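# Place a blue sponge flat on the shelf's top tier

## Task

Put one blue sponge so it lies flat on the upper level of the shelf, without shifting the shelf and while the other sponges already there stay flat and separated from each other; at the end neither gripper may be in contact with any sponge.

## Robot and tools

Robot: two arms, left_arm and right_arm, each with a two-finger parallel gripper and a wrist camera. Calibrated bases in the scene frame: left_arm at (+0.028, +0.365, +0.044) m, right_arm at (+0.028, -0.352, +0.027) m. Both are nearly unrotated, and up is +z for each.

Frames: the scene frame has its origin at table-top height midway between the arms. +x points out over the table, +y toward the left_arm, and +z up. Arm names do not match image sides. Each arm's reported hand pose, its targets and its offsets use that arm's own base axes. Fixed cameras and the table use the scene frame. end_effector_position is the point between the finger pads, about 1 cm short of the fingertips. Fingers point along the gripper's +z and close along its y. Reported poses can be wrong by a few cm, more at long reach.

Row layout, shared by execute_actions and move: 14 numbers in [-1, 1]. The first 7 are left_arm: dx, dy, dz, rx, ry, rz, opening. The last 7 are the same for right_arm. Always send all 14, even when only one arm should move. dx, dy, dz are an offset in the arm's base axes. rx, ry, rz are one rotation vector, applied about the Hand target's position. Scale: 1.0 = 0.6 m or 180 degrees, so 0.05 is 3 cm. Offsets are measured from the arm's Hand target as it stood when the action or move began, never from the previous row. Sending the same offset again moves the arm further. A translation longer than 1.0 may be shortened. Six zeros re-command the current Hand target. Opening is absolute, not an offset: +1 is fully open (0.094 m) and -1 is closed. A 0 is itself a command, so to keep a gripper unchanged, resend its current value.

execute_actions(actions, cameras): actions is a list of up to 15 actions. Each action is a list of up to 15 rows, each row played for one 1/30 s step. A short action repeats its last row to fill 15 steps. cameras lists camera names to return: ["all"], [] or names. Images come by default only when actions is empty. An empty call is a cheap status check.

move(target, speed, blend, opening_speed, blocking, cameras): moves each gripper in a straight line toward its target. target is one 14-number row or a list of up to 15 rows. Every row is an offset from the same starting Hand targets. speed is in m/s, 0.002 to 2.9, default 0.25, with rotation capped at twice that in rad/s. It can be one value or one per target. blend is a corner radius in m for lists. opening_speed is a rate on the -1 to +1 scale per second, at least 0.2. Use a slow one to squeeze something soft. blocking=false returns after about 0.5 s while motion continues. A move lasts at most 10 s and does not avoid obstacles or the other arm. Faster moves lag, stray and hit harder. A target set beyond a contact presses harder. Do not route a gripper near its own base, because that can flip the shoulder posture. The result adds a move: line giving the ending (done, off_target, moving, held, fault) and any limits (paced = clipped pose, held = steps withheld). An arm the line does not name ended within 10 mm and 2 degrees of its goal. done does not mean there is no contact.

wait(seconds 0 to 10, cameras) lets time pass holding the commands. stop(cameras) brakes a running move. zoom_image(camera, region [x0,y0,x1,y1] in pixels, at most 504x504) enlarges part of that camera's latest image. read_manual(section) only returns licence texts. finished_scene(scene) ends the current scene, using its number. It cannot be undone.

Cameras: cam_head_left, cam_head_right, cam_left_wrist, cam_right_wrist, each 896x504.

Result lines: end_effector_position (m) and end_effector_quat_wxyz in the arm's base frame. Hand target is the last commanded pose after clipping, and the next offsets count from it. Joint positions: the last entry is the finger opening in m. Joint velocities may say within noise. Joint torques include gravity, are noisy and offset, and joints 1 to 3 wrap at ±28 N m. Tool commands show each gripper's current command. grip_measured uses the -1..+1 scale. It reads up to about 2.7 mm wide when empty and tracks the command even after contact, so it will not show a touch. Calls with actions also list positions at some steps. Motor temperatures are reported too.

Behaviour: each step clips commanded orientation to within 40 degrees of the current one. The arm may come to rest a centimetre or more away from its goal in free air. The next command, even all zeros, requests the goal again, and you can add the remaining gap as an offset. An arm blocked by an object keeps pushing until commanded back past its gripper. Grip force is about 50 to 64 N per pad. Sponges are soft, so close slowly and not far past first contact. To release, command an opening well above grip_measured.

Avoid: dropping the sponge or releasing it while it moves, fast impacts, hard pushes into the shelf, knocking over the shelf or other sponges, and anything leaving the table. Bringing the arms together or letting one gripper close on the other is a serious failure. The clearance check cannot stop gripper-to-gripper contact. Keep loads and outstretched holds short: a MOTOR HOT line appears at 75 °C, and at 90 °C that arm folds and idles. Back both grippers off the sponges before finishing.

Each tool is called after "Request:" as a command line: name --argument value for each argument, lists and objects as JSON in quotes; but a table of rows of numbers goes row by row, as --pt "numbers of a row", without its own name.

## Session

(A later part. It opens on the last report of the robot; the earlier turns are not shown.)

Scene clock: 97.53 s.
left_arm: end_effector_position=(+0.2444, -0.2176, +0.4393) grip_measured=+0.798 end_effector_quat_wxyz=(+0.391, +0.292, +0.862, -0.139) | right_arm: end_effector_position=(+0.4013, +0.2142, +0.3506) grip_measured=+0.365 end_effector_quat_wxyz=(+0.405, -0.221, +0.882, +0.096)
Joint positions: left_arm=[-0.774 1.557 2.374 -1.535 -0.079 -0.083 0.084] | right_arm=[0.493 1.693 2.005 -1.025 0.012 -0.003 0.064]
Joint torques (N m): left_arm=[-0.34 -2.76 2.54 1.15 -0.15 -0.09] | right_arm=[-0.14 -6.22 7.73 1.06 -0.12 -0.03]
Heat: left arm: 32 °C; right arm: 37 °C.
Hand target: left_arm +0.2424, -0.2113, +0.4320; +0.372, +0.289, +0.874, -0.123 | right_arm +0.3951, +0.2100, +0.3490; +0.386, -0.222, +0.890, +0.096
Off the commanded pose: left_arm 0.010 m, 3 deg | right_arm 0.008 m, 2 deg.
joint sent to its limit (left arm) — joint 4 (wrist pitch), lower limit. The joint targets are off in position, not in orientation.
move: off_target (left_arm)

Request:
move --target '[0,0,0,0,0,0,0.8, 0,0,0, 0,0,0, 0.8]' --speed 0.06 --opening_speed 0.6 --cameras '["cam_right_wrist"]'

Scene clock: 99.30 s.
left_arm: end_effector_position=(+0.2444, -0.2176, +0.4393) grip_measured=+0.798 end_effector_quat_wxyz=(+0.391, +0.292, +0.862, -0.139) | right_arm: end_effector_position=(+0.3998, +0.2149, +0.3478) grip_measured=+0.797 end_effector_quat_wxyz=(+0.399, -0.222, +0.884, +0.098)
Joint positions: left_arm=[-0.774 1.557 2.374 -1.535 -0.079 -0.083 0.084] | right_arm=[0.493 1.696 2.007 -1.036 0.004 -0.002 0.084]
Joint torques (N m): left_arm=[-0.36 -2.74 2.56 1.15 -0.15 -0.09] | right_arm=[-0.14 -6.41 7.79 1.15 -0.12 -0.03]
Heat: left arm: 32 °C; right arm: 37 °C.
Hand target: left_arm +0.2424, -0.2113, +0.4320; +0.372, +0.289, +0.874, -0.123 | right_arm +0.3951, +0.2100, +0.3490; +0.386, -0.222, +0.890, +0.096
Off the commanded pose: left_arm 0.010 m, 3 deg | right_arm 0.007 m, 2 deg.
joint sent to its limit (left arm) — joint 4 (wrist pitch), lower limit. The joint targets are off in position, not in orientation.
move: off_target (left_arm)
Images, in order (width x height): cam_right_wrist 896x504.

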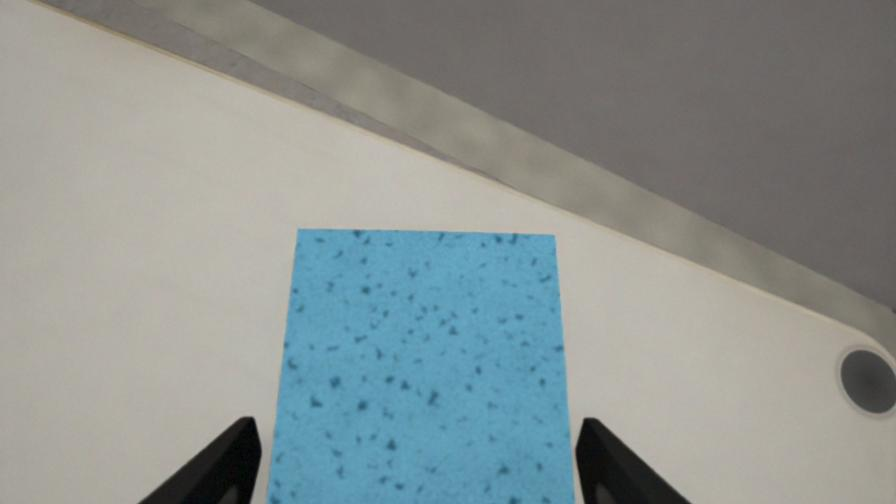

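Request:
move --pt "0 0 0 0 0 0 0.8 -0.133 -0.071 0.131 0 0 0 0.8" --pt "0 0 0 0 0 0 0.8 -0.22 -0.15 0.12 0 0 0 0.8" --speed '[0.15,0.25]' --blend '[0.02,0]' --cameras '["cam_head_left", "cam_head_right", "cam_left_wrist"]'

Scene clock: 103.37 s.
left_arm: end_effector_position=(+0.2444, -0.2176, +0.4393) grip_measured=+0.798 end_effector_quat_wxyz=(+0.391, +0.292, +0.862, -0.139) | right_arm: end_effector_position=(+0.2722, +0.1204, +0.4289) grip_measured=+0.797 end_effector_quat_wxyz=(+0.404, -0.212, +0.885, +0.094)
Joint positions: left_arm=[-0.774 1.557 2.374 -1.535 -0.079 -0.083 0.084] | right_arm=[0.371 1.401 2.168 -1.483 -0.07 -0.066 0.084]
Joint torques (N m): left_arm=[-0.28 -2.78 2.58 1.16 -0.16 -0.08] | right_arm=[-0.44 -3.19 2.8 1.35 -0.18 -0.07]
Heat: left arm: 32 °C; right arm: 36 °C.
Hand target: left_arm +0.2424, -0.2113, +0.4320; +0.372, +0.289, +0.874, -0.123 | right_arm +0.2631, +0.1200, +0.4210; +0.386, -0.222, +0.890, +0.096
Off the commanded pose: left_arm 0.010 m, 3 deg | right_arm 0.012 m, 3 deg.
joint sent to its limit (left arm) — joint 4 (wrist pitch), lower limit. The joint targets are off in position, not in orientation.
move: off_target (left_arm, right_arm)
Images, in order (width x height): cam_head_left 896x504, cam_head_right 896x504, cam_left_wrist 896x504.

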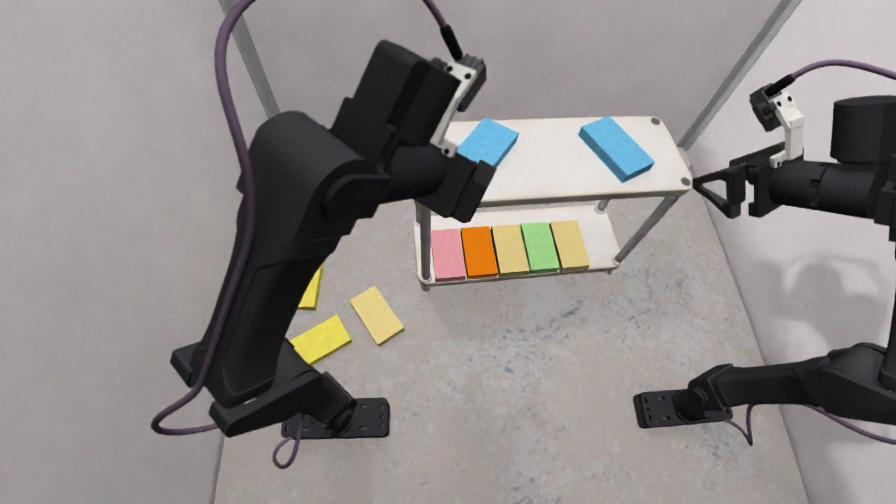

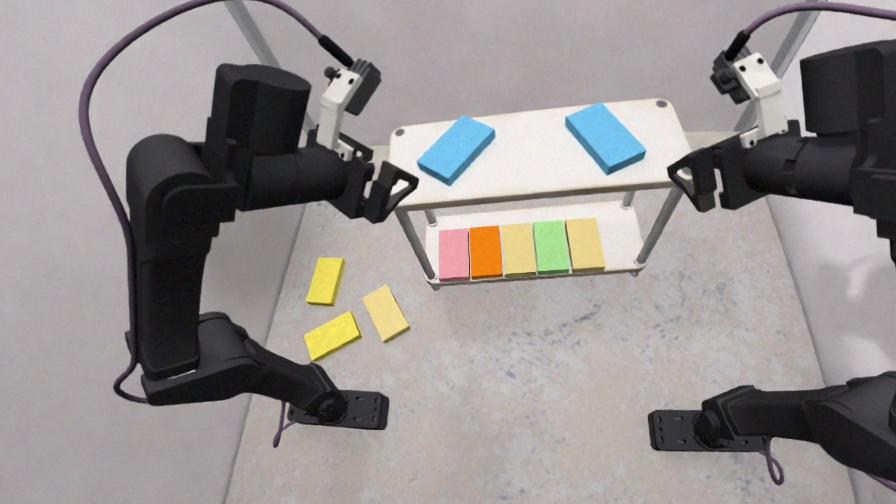

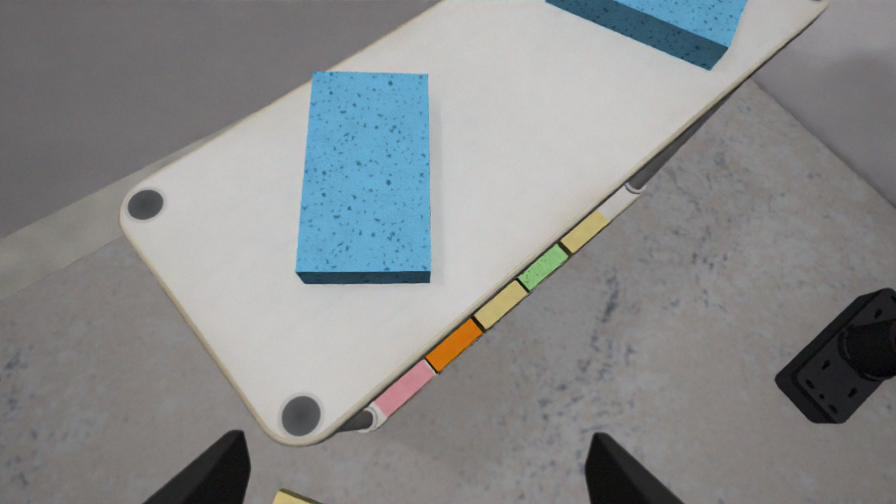

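Request:
move --pt "-0.054 -0.0312 -0.22 0 0 0 0.8 0 0 0 0 0 0 0.8" --pt "-0.0373 -0.1978 -0.52 -0.0064 -0.0218 0.2255 0.8 0 0 0 0 0 0 0.8" --speed '[0.3,0.3]' --blend '[0.04,0]' --cameras '["cam_left_wrist", "cam_head_left"]'

Scene clock: 110.60 s.
left_arm: end_effector_position=(+0.2138, -0.3216, +0.1011) grip_measured=+0.798 end_effector_quat_wxyz=(+0.399, -0.021, +0.916, +0.024) | right_arm: end_effector_position=(+0.2722, +0.1204, +0.4289) grip_measured=+0.797 end_effector_quat_wxyz=(+0.404, -0.212, +0.885, +0.094)
Joint positions: left_arm=[-1.328 1.846 1.279 -0.831 -0.809 -1.298 0.084] | right_arm=[0.371 1.401 2.168 -1.483 -0.07 -0.066 0.084]
Joint torques (N m): left_arm=[-0.32 -6.28 8.61 0.32 -0.85 -0.08] | right_arm=[-0.44 -3.18 2.81 1.35 -0.17 -0.07]
Heat: left arm: 32 °C; right arm: 36 °C.
Hand target: left_arm +0.2200, -0.3299, +0.1200; +0.423, -0.032, +0.905, +0.015 | right_arm +0.2631, +0.1200, +0.4210; +0.386, -0.222, +0.890, +0.096
Off the commanded pose: left_arm 0.022 m, 3 deg | right_arm 0.012 m, 3 deg.
move: off_target (left_arm, right_arm)
Images, in order (width x height): cam_head_left 896x504, cam_left_wrist 896x504.

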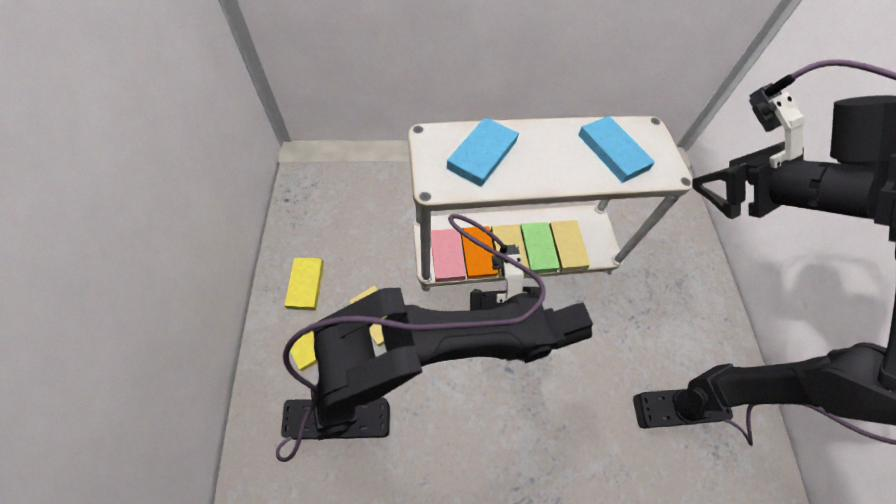

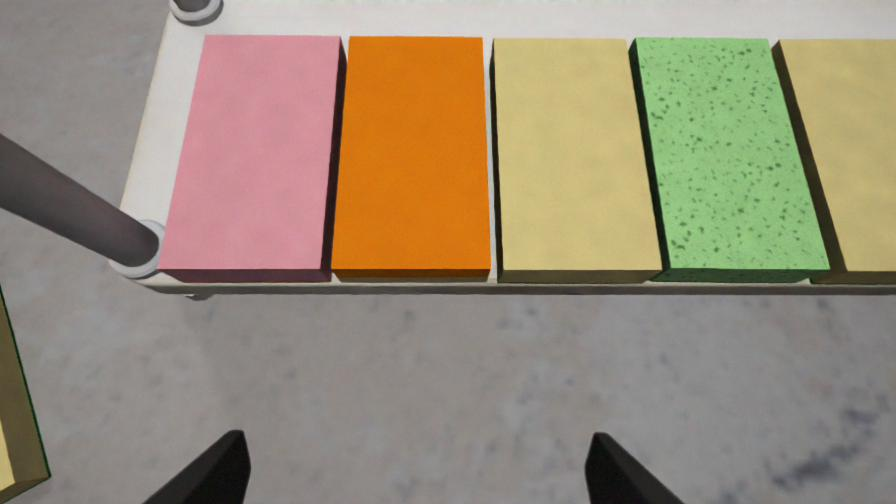

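Request:
move --target '[0.2417,-0.0335,-0.05,0,0,0,0.8, 0,0,0,0,0,0,0.8]' --speed 0.15 --cameras '["cam_left_wrist", "cam_head_left"]'

Scene clock: 112.63 s.
left_arm: end_effector_position=(+0.3546, -0.3285, +0.0711) grip_measured=+0.798 end_effector_quat_wxyz=(+0.401, -0.018, +0.914, +0.051) | right_arm: end_effector_position=(+0.2720, +0.1203, +0.4286) grip_measured=+0.797 end_effector_quat_wxyz=(+0.403, -0.212, +0.885, +0.094)
Joint positions: left_arm=[-1.001 2.087 1.469 -0.527 -0.74 -0.873 0.084] | right_arm=[0.371 1.401 2.168 -1.485 -0.07 -0.066 0.084]
Joint torques (N m): left_arm=[-0.09 -8.24 9.2 1.21 -0.33 0.04] | right_arm=[-0.44 -3.18 2.8 1.35 -0.17 -0.07]
Heat: left arm: 32 °C; right arm: 36 °C.
Hand target: left_arm +0.3650, -0.3500, +0.0900; +0.423, -0.032, +0.905, +0.015 | right_arm +0.2631, +0.1200, +0.4210; +0.386, -0.222, +0.890, +0.096
Off the commanded pose: left_arm 0.030 m, 5 deg | right_arm 0.012 m, 2 deg.
move: off_target (left_arm, right_arm)
Images, in order (width x height): cam_head_left 896x504, cam_left_wrist 896x504.

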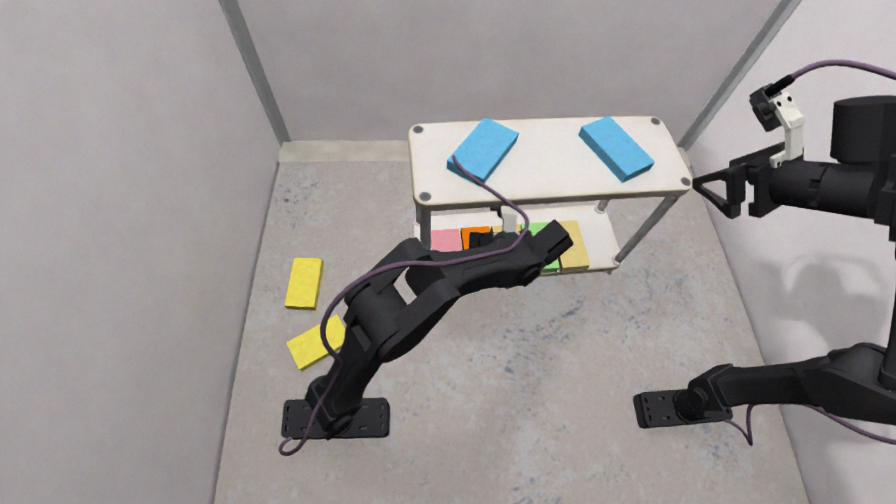

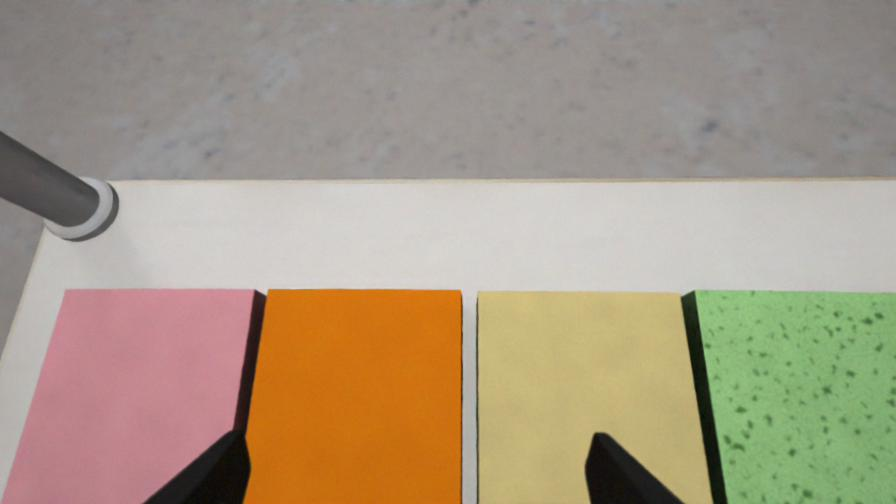

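Request:
move --target '[-0.2417,0.0333,0.05,0,0,0,0.8, 0,0,0,0,0,0,0.8]' --speed 0.25 --cameras '["cam_head_left", "cam_head_right"]'

Scene clock: 115.33 s.
left_arm: end_effector_position=(+0.2128, -0.3370, +0.1012) grip_measured=+0.798 end_effector_quat_wxyz=(+0.401, -0.017, +0.916, +0.017) | right_arm: end_effector_position=(+0.2720, +0.1203, +0.4286) grip_measured=+0.797 end_effector_quat_wxyz=(+0.403, -0.212, +0.885, +0.094)
Joint positions: left_arm=[-1.34 1.888 1.332 -0.834 -0.809 -1.3 0.084] | right_arm=[0.371 1.401 2.168 -1.485 -0.07 -0.066 0.084]
Joint torques (N m): left_arm=[0.18 -9.31 5.11 0.33 -0.85 -0.1] | right_arm=[-0.44 -3.18 2.8 1.35 -0.17 -0.07]
Heat: left arm: 33 °C; right arm: 35 °C.
Hand target: left_arm +0.2200, -0.3301, +0.1200; +0.423, -0.032, +0.905, +0.015 | right_arm +0.2631, +0.1200, +0.4210; +0.386, -0.222, +0.890, +0.096
Off the commanded pose: left_arm 0.021 m, 3 deg | right_arm 0.012 m, 2 deg.
move: off_target (left_arm, right_arm)
Images, in order (width x height): cam_head_left 896x504, cam_head_right 896x504.

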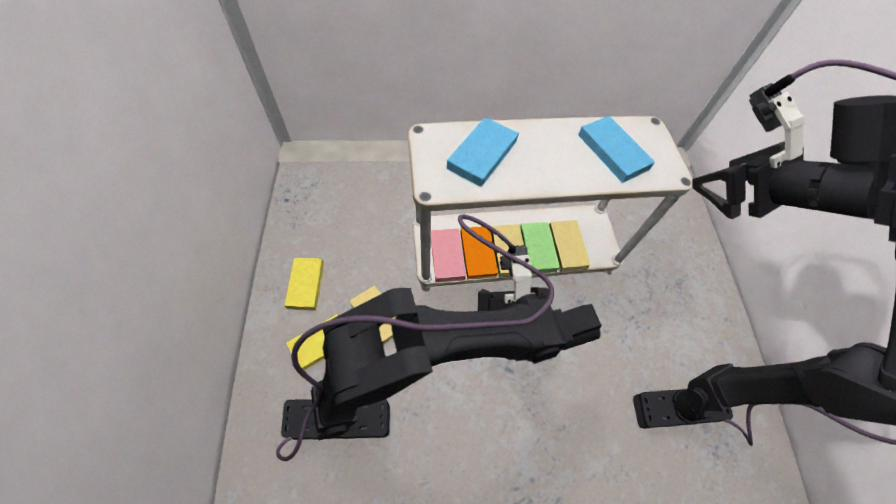

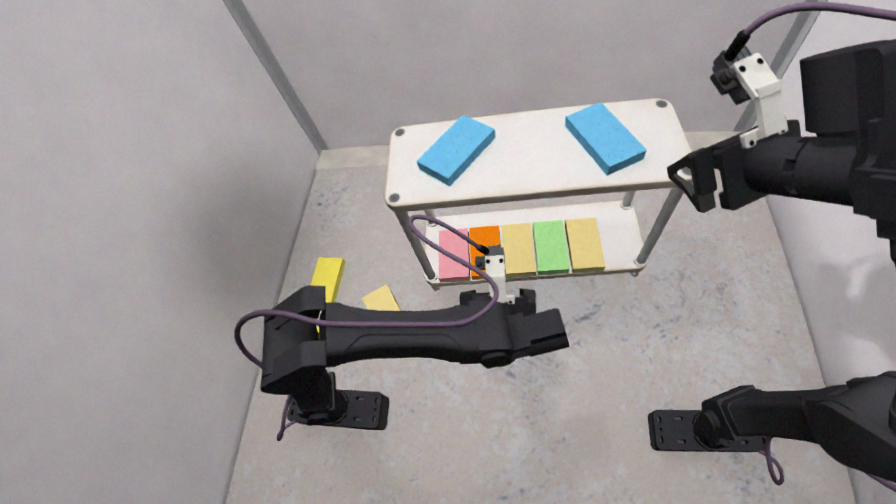

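Request:
finished_scene --scene 1

The scene is finished: the task was done.


## Next scene

The same job, from a new start.

Request:
execute_actions --actions '[]' --cameras '["cam_head_left", "cam_head_right"]'

Scene clock: 0.00 s.
left_arm: end_effector_position=(+0.4037, +0.0232, +0.1015) grip_measured=+1.000 end_effector_quat_wxyz=(+0.592, -0.061, +0.803, -0.007) | right_arm: end_effector_position=(+0.4034, -0.0341, +0.1189) grip_measured=+1.000 end_effector_quat_wxyz=(+0.612, +0.054, +0.785, -0.084)
Joint positions: left_arm=[0.048 1.581 0.38 0.898 -0.015 -0.093 0.094] | right_arm=[0 1.563 0.378 0.94 0.199 -0.019 0.094]
Joint velocities: within noise
Joint torques (N m): no reading
Motor temperatures (°C): left_arm=[26 27 28 25 24 27 28] | right_arm=[27 29 26 27 27 28 28]
Heat: left arm: 28 °C; right arm: 29 °C.
Hand target: left_arm +0.4088, +0.0243, +0.1166; +0.610, -0.060, +0.790, -0.004 | right_arm +0.4078, -0.0355, +0.1345; +0.629, +0.060, +0.770, -0.083
Tool commands: left_gripper/opening=+1.0 right_gripper/opening=+1.0
Images, in order (width x height): cam_head_left 896x504, cam_head_right 896x504.

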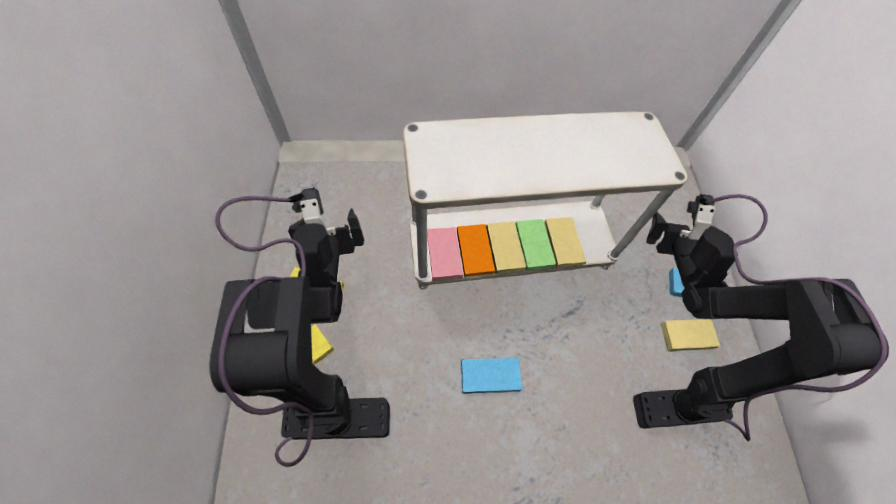

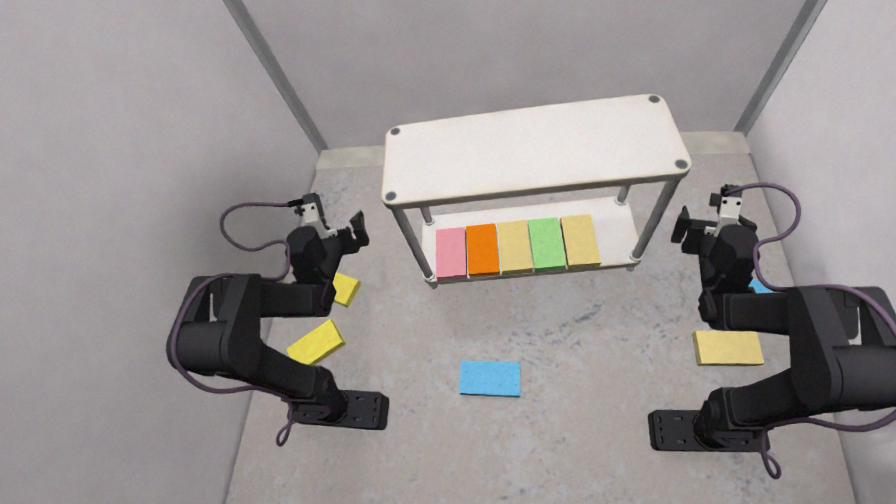

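Request:
zoom_image --camera "cam_head_left" --region '[440, 340, 540, 410]'

Scaled by 5.040 from the camera's 896x504 image, which has a finer 1280x720 frame.

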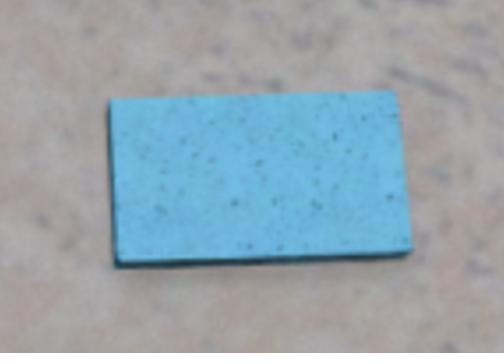

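Request:
move --pt "0 0 0 0 0 0 1.0 -0.2463 0.0592 -0.0075 0.0303 0.2601 0.0792 1.0" --pt "0 0 0 0 0 0 1.0 -0.3297 0.3758 -0.0075 -0.0685 0.2458 0.3176 1.0" --pt "0 0 0 0 0 0 1.0 -0.5288 0.6592 -0.0825 -0.1025 0.1520 0.5510 1.0" --speed '[0.45,0.45,0.45]' --blend '[0.05,0.05,0]' --cameras '["cam_right_wrist"]'

Scene clock: 8.50 s.
left_arm: end_effector_position=(+0.4037, +0.0232, +0.1015) grip_measured=+1.000 end_effector_quat_wxyz=(+0.592, -0.061, +0.803, -0.007) | right_arm: end_effector_position=(+0.0891, +0.3507, +0.0749) grip_measured=+1.000 end_effector_quat_wxyz=(-0.274, +0.646, -0.653, -0.283)
Joint positions: left_arm=[0.048 1.581 0.38 0.898 -0.015 -0.093 0.094] | right_arm=[1.178 1.398 0.616 -0.02 -0.289 -0.264 0.094]
Joint torques (N m): left_arm=[0.08 -4.85 5.12 1.85 -0.01 0] | right_arm=[0.08 -4.52 4.53 2.35 -0.35 -0.07]
Heat: left arm: 29 °C; right arm: 30 °C.
Hand target: left_arm +0.4088, +0.0243, +0.1166; +0.610, -0.060, +0.790, -0.004 | right_arm +0.0905, +0.3600, +0.0850; -0.297, +0.646, -0.635, -0.301
Off the commanded pose: left_arm 0.016 m, 3 deg | right_arm 0.014 m, 4 deg.
move: off_target (left_arm, right_arm)
Images, in order (width x height): cam_right_wrist 896x504.

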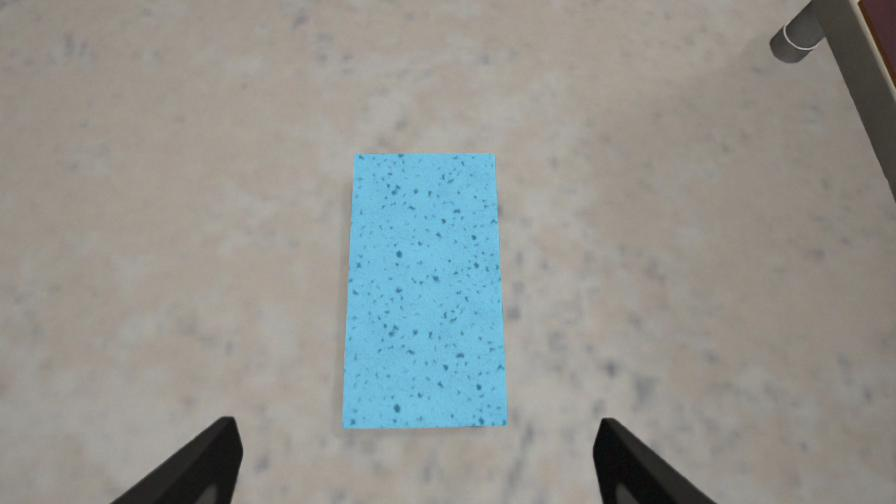

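Request:
move --pt "0 0 0 0 0 0 1.0 -0.0067 0.105 -0.130 0 0 0.005 1.0" --pt "0 0 0 0 0 0 1.0 -0.0067 0.105 -0.130 0 0 0.005 0.30" --speed 0.15 --opening_speed 0.6 --cameras '["cam_right_wrist"]'

Scene clock: 13.43 s.
left_arm: end_effector_position=(+0.4037, +0.0232, +0.1015) grip_measured=+1.000 end_effector_quat_wxyz=(+0.592, -0.061, +0.803, -0.007) | right_arm: end_effector_position=(+0.0866, +0.4050, -0.0069) grip_measured=+0.368 end_effector_quat_wxyz=(-0.274, +0.657, -0.642, -0.286)
Joint positions: left_arm=[0.048 1.581 0.38 0.898 -0.015 -0.093 0.094] | right_arm=[1.249 1.86 0.663 0.408 -0.255 -0.24 0.064]
Joint torques (N m): left_arm=[0.02 -4.83 5.12 1.84 -0.01 -0.01] | right_arm=[0.36 -6.34 6.15 2.07 -0.16 0.08]
Heat: left arm: 30 °C; right arm: 31 °C.
Hand target: left_arm +0.4088, +0.0243, +0.1166; +0.610, -0.060, +0.790, -0.004 | right_arm +0.0865, +0.4230, +0.0070; -0.294, +0.651, -0.630, -0.304
Off the commanded pose: left_arm 0.016 m, 3 deg | right_arm 0.023 m, 3 deg.
move: off_target (left_arm, right_arm); target 2's new opening was sent with right_arm's hand 0.024 m and 4 deg from that target
Images, in order (width x height): cam_right_wrist 896x504.

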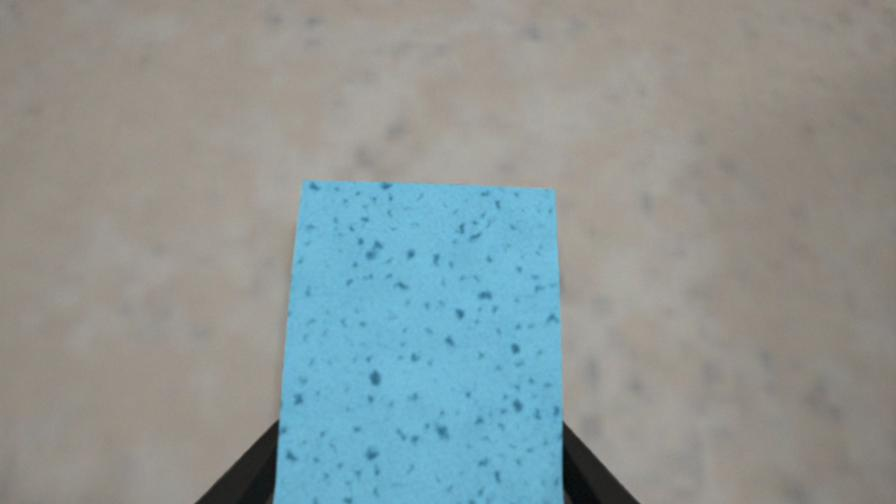

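Request:
move --pt "0 0 0 0 0 0 1.0 0 0 0.0667 0 0 0 0.30" --pt "0 0 0 0 0 0 1.0 0.0725 -0.105 0.405 0 0 -0.0383 0.30" --pt "0 0 0 0 0 0 1.0 0.2558 -0.2217 0.6633 0 0 -0.2328 0.30" --pt "0 0 0 0 0 0 1.0 0.5168 -0.356 0.6333 0 0 -0.355 0.30" --speed '[0.2,0.4,0.4,0.35]' --blend '[0.02,0.06,0.06,0]' --cameras '["cam_right_wrist","cam_head_left"]'

Scene clock: 17.47 s.
left_arm: end_effector_position=(+0.4037, +0.0232, +0.1015) grip_measured=+1.000 end_effector_quat_wxyz=(+0.592, -0.061, +0.803, -0.007) | right_arm: end_effector_position=(+0.4061, +0.2098, +0.3726) grip_measured=+0.366 end_effector_quat_wxyz=(+0.404, -0.218, +0.883, +0.098)
Joint positions: left_arm=[0.048 1.581 0.38 0.898 -0.015 -0.093 0.094] | right_arm=[0.473 1.77 2.205 -1.147 -0.005 -0.008 0.064]
Joint torques (N m): left_arm=[0.02 -4.86 5.14 1.85 -0.01 -0.01] | right_arm=[0.35 -7.68 7.97 1.37 -0.01 0.07]
Heat: left arm: 30 °C; right arm: 31 °C.
Hand target: left_arm +0.4088, +0.0243, +0.1166; +0.610, -0.060, +0.790, -0.004 | right_arm +0.3966, +0.2094, +0.3870; +0.411, -0.219, +0.879, +0.102
Off the commanded pose: left_arm 0.016 m, 3 deg | right_arm 0.017 m, 1 deg.
move: off_target (left_arm, right_arm); blend cut to 0.0198 m at target 1
Images, in order (width x height): cam_head_left 896x504, cam_right_wrist 896x504.

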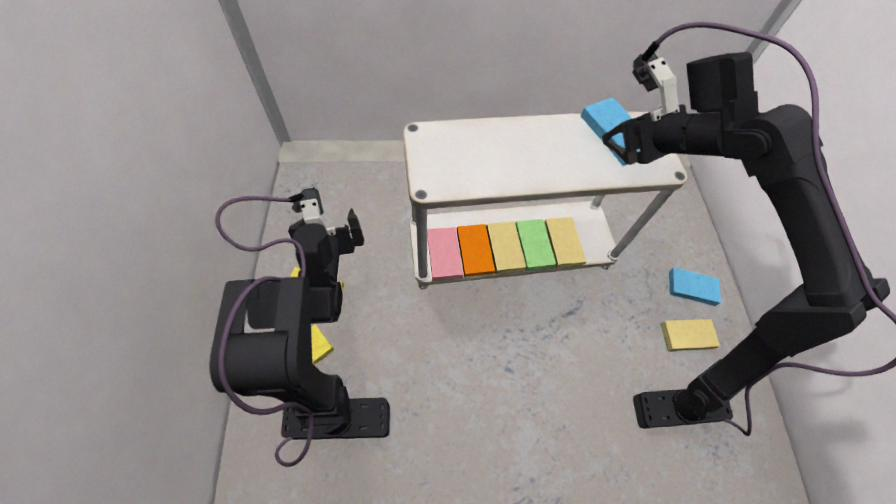

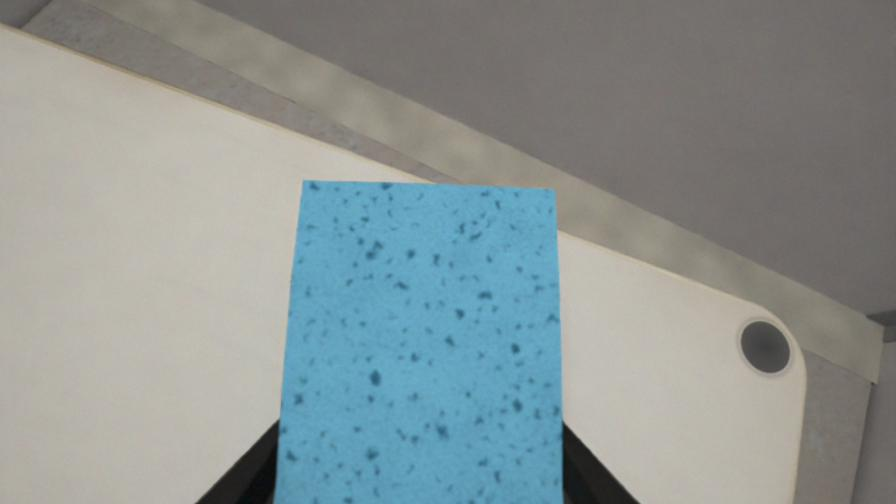

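Request:
move --pt "0 0 0 0 0 0 1.0 -0.0167 0 -0.045 -0.0055 0.0103 0 0.30" --speed '[0.06]' --cameras '["cam_head_left","cam_right_wrist"]'

Scene clock: 20.13 s.
left_arm: end_effector_position=(+0.4037, +0.0232, +0.1015) grip_measured=+1.000 end_effector_quat_wxyz=(+0.592, -0.061, +0.803, -0.007) | right_arm: end_effector_position=(+0.3919, +0.2087, +0.3480) grip_measured=+0.366 end_effector_quat_wxyz=(+0.375, -0.220, +0.895, +0.096)
Joint positions: left_arm=[0.048 1.581 0.38 0.898 -0.015 -0.093 0.094] | right_arm=[0.485 1.716 2.074 -1.134 -0.005 0.004 0.064]
Joint torques (N m): left_arm=[-0.02 -4.81 5.19 1.86 -0.02 -0.01] | right_arm=[0.38 -9.11 3.49 1.95 0.03 0.05]
Heat: left arm: 30 °C; right arm: 32 °C.
Hand target: left_arm +0.4088, +0.0243, +0.1166; +0.610, -0.060, +0.790, -0.004 | right_arm +0.3865, +0.2094, +0.3600; +0.394, -0.221, +0.887, +0.098
Off the commanded pose: left_arm 0.016 m, 3 deg | right_arm 0.013 m, 2 deg.
move: off_target (left_arm, right_arm)
Images, in order (width x height): cam_head_left 896x504, cam_right_wrist 896x504.

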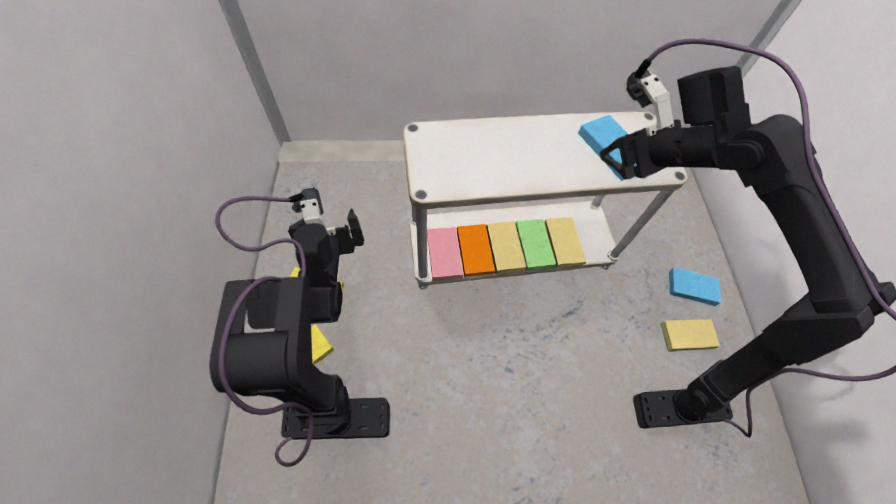

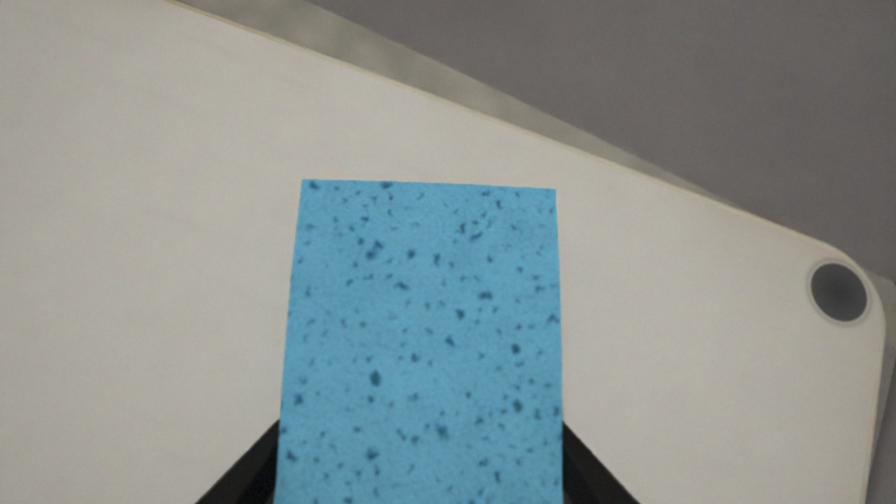

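Request:
move --pt "0 0 0 0 0 0 1.0 0 0 -0.0117 0.002 -0.004 0 0.30" --speed '[0.05]' --cameras '["cam_right_wrist"]'

Scene clock: 22.30 s.
left_arm: end_effector_position=(+0.4037, +0.0232, +0.1015) grip_measured=+1.000 end_effector_quat_wxyz=(+0.592, -0.061, +0.803, -0.007) | right_arm: end_effector_position=(+0.3914, +0.2085, +0.3480) grip_measured=+0.366 end_effector_quat_wxyz=(+0.391, -0.218, +0.889, +0.100)
Joint positions: left_arm=[0.048 1.581 0.38 0.898 -0.015 -0.093 0.094] | right_arm=[0.485 1.671 1.993 -1.062 -0.005 0.006 0.064]
Joint torques (N m): left_arm=[0.02 -4.86 5.16 1.87 0.01 -0.01] | right_arm=[0.4 -8.27 3.26 1.9 0.03 0.03]
Motor temperatures (°C): left_arm=[26 28 30 30 24 27 28] | right_arm=[27 32 28 31 27 28 29]
Heat: left arm: 30 °C; right arm: 32 °C.
Hand target: left_arm +0.4088, +0.0243, +0.1166; +0.610, -0.060, +0.790, -0.004 | right_arm +0.3865, +0.2094, +0.3530; +0.401, -0.220, +0.884, +0.099
Off the commanded pose: left_arm 0.016 m, 3 deg | right_arm 0.007 m, 1 deg.
move: off_target (left_arm)
Images, in order (width x height): cam_right_wrist 896x504.

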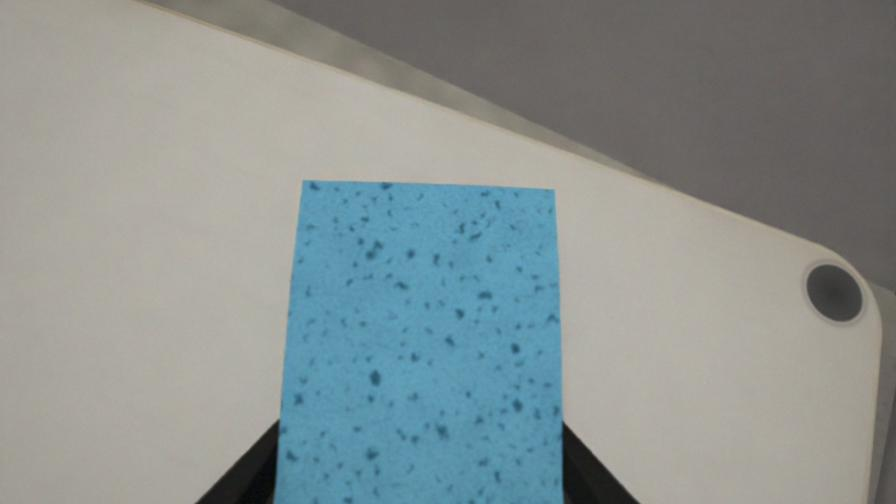

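Request:
move --pt "0 0 0 0 0 0 1.0 0 0 0.0117 0 0 0 0.80" --pt "0 0 0 0 0 0 1.0 -0.130 -0.069 0.147 0 0 0 0.80" --pt "0 0 0 0 0 0 1.0 -0.20 -0.12 0.15 0 0 0 0.80" --speed '[0.1,0.15,0.25]' --blend '[0,0.03,0]' --opening_speed 0.6 --cameras '["cam_head_left","cam_head_right","cam_right_wrist"]'

Scene clock: 26.30 s.
left_arm: end_effector_position=(+0.4037, +0.0232, +0.1015) grip_measured=+1.000 end_effector_quat_wxyz=(+0.592, -0.061, +0.803, -0.007) | right_arm: end_effector_position=(+0.2727, +0.1414, +0.4518) grip_measured=+0.797 end_effector_quat_wxyz=(+0.425, -0.215, +0.873, +0.103)
Joint positions: left_arm=[0.048 1.581 0.38 0.898 -0.015 -0.093 0.094] | right_arm=[0.471 1.477 2.327 -1.516 -0.007 -0.008 0.084]
Joint torques (N m): left_arm=[-0.01 -4.86 5.12 1.85 -0.02 -0.02] | right_arm=[-0.47 -3.36 2.54 1.39 -0.13 -0.07]
Heat: left arm: 30 °C; right arm: 32 °C.
Hand target: left_arm +0.4088, +0.0243, +0.1166; +0.610, -0.060, +0.790, -0.004 | right_arm +0.2665, +0.1374, +0.4430; +0.401, -0.220, +0.884, +0.099
Off the commanded pose: left_arm 0.016 m, 3 deg | right_arm 0.012 m, 3 deg.
joint sent to its limit (right arm) — joint 4 (wrist pitch), lower limit. The joint targets are off in position, not in orientation.
move: off_target (left_arm, right_arm); blend cut to 0.026 m at target 2
Images, in order (width x height): cam_head_left 896x504, cam_head_right 896x504, cam_right_wrist 896x504.

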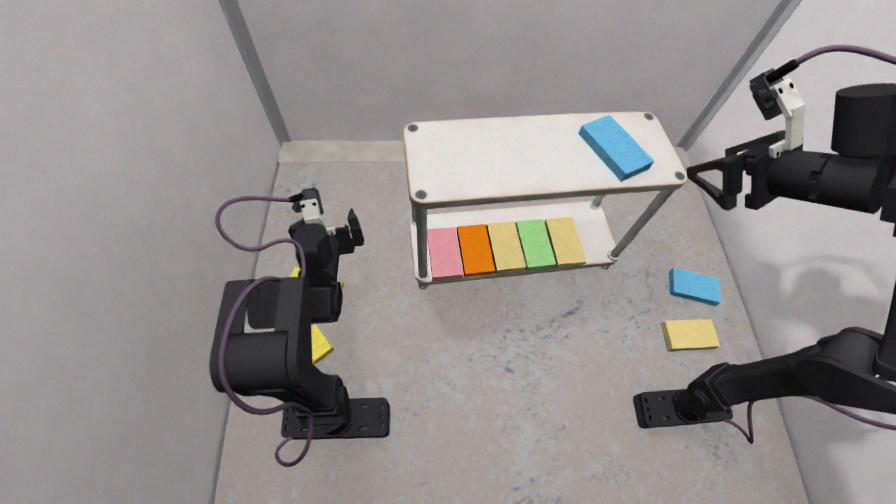

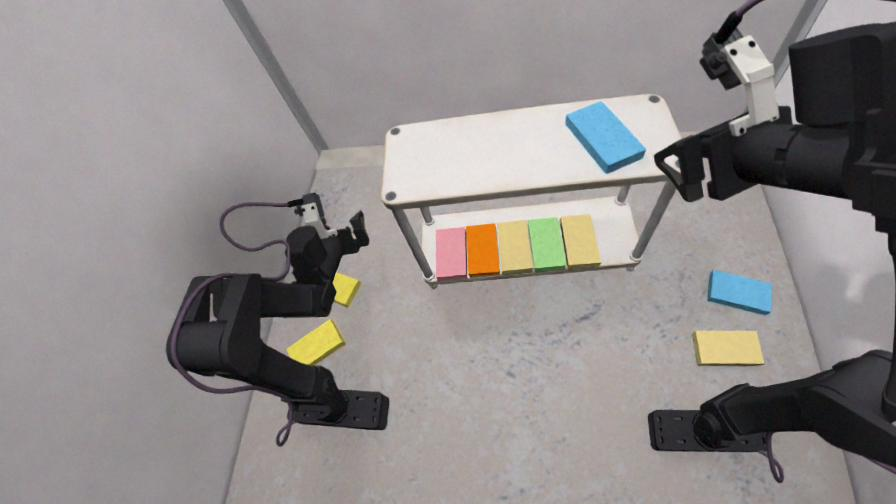

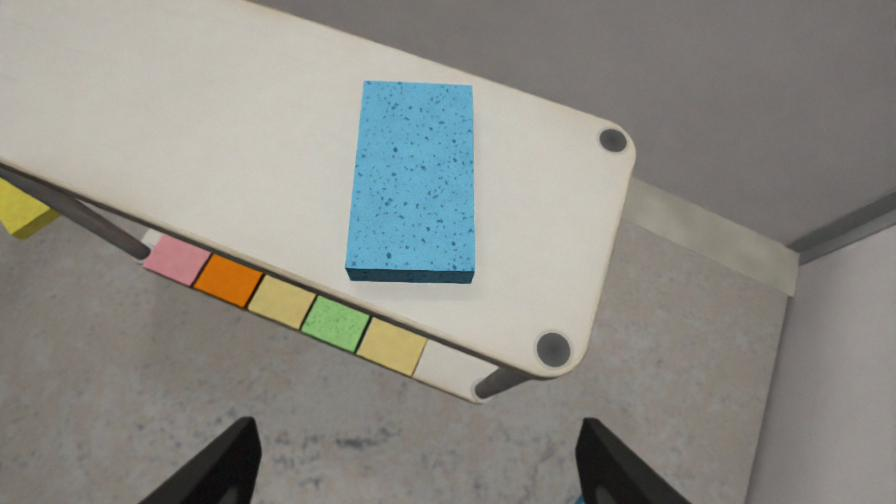

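Request:
finished_scene --scene 2

The scene is finished: the task was done.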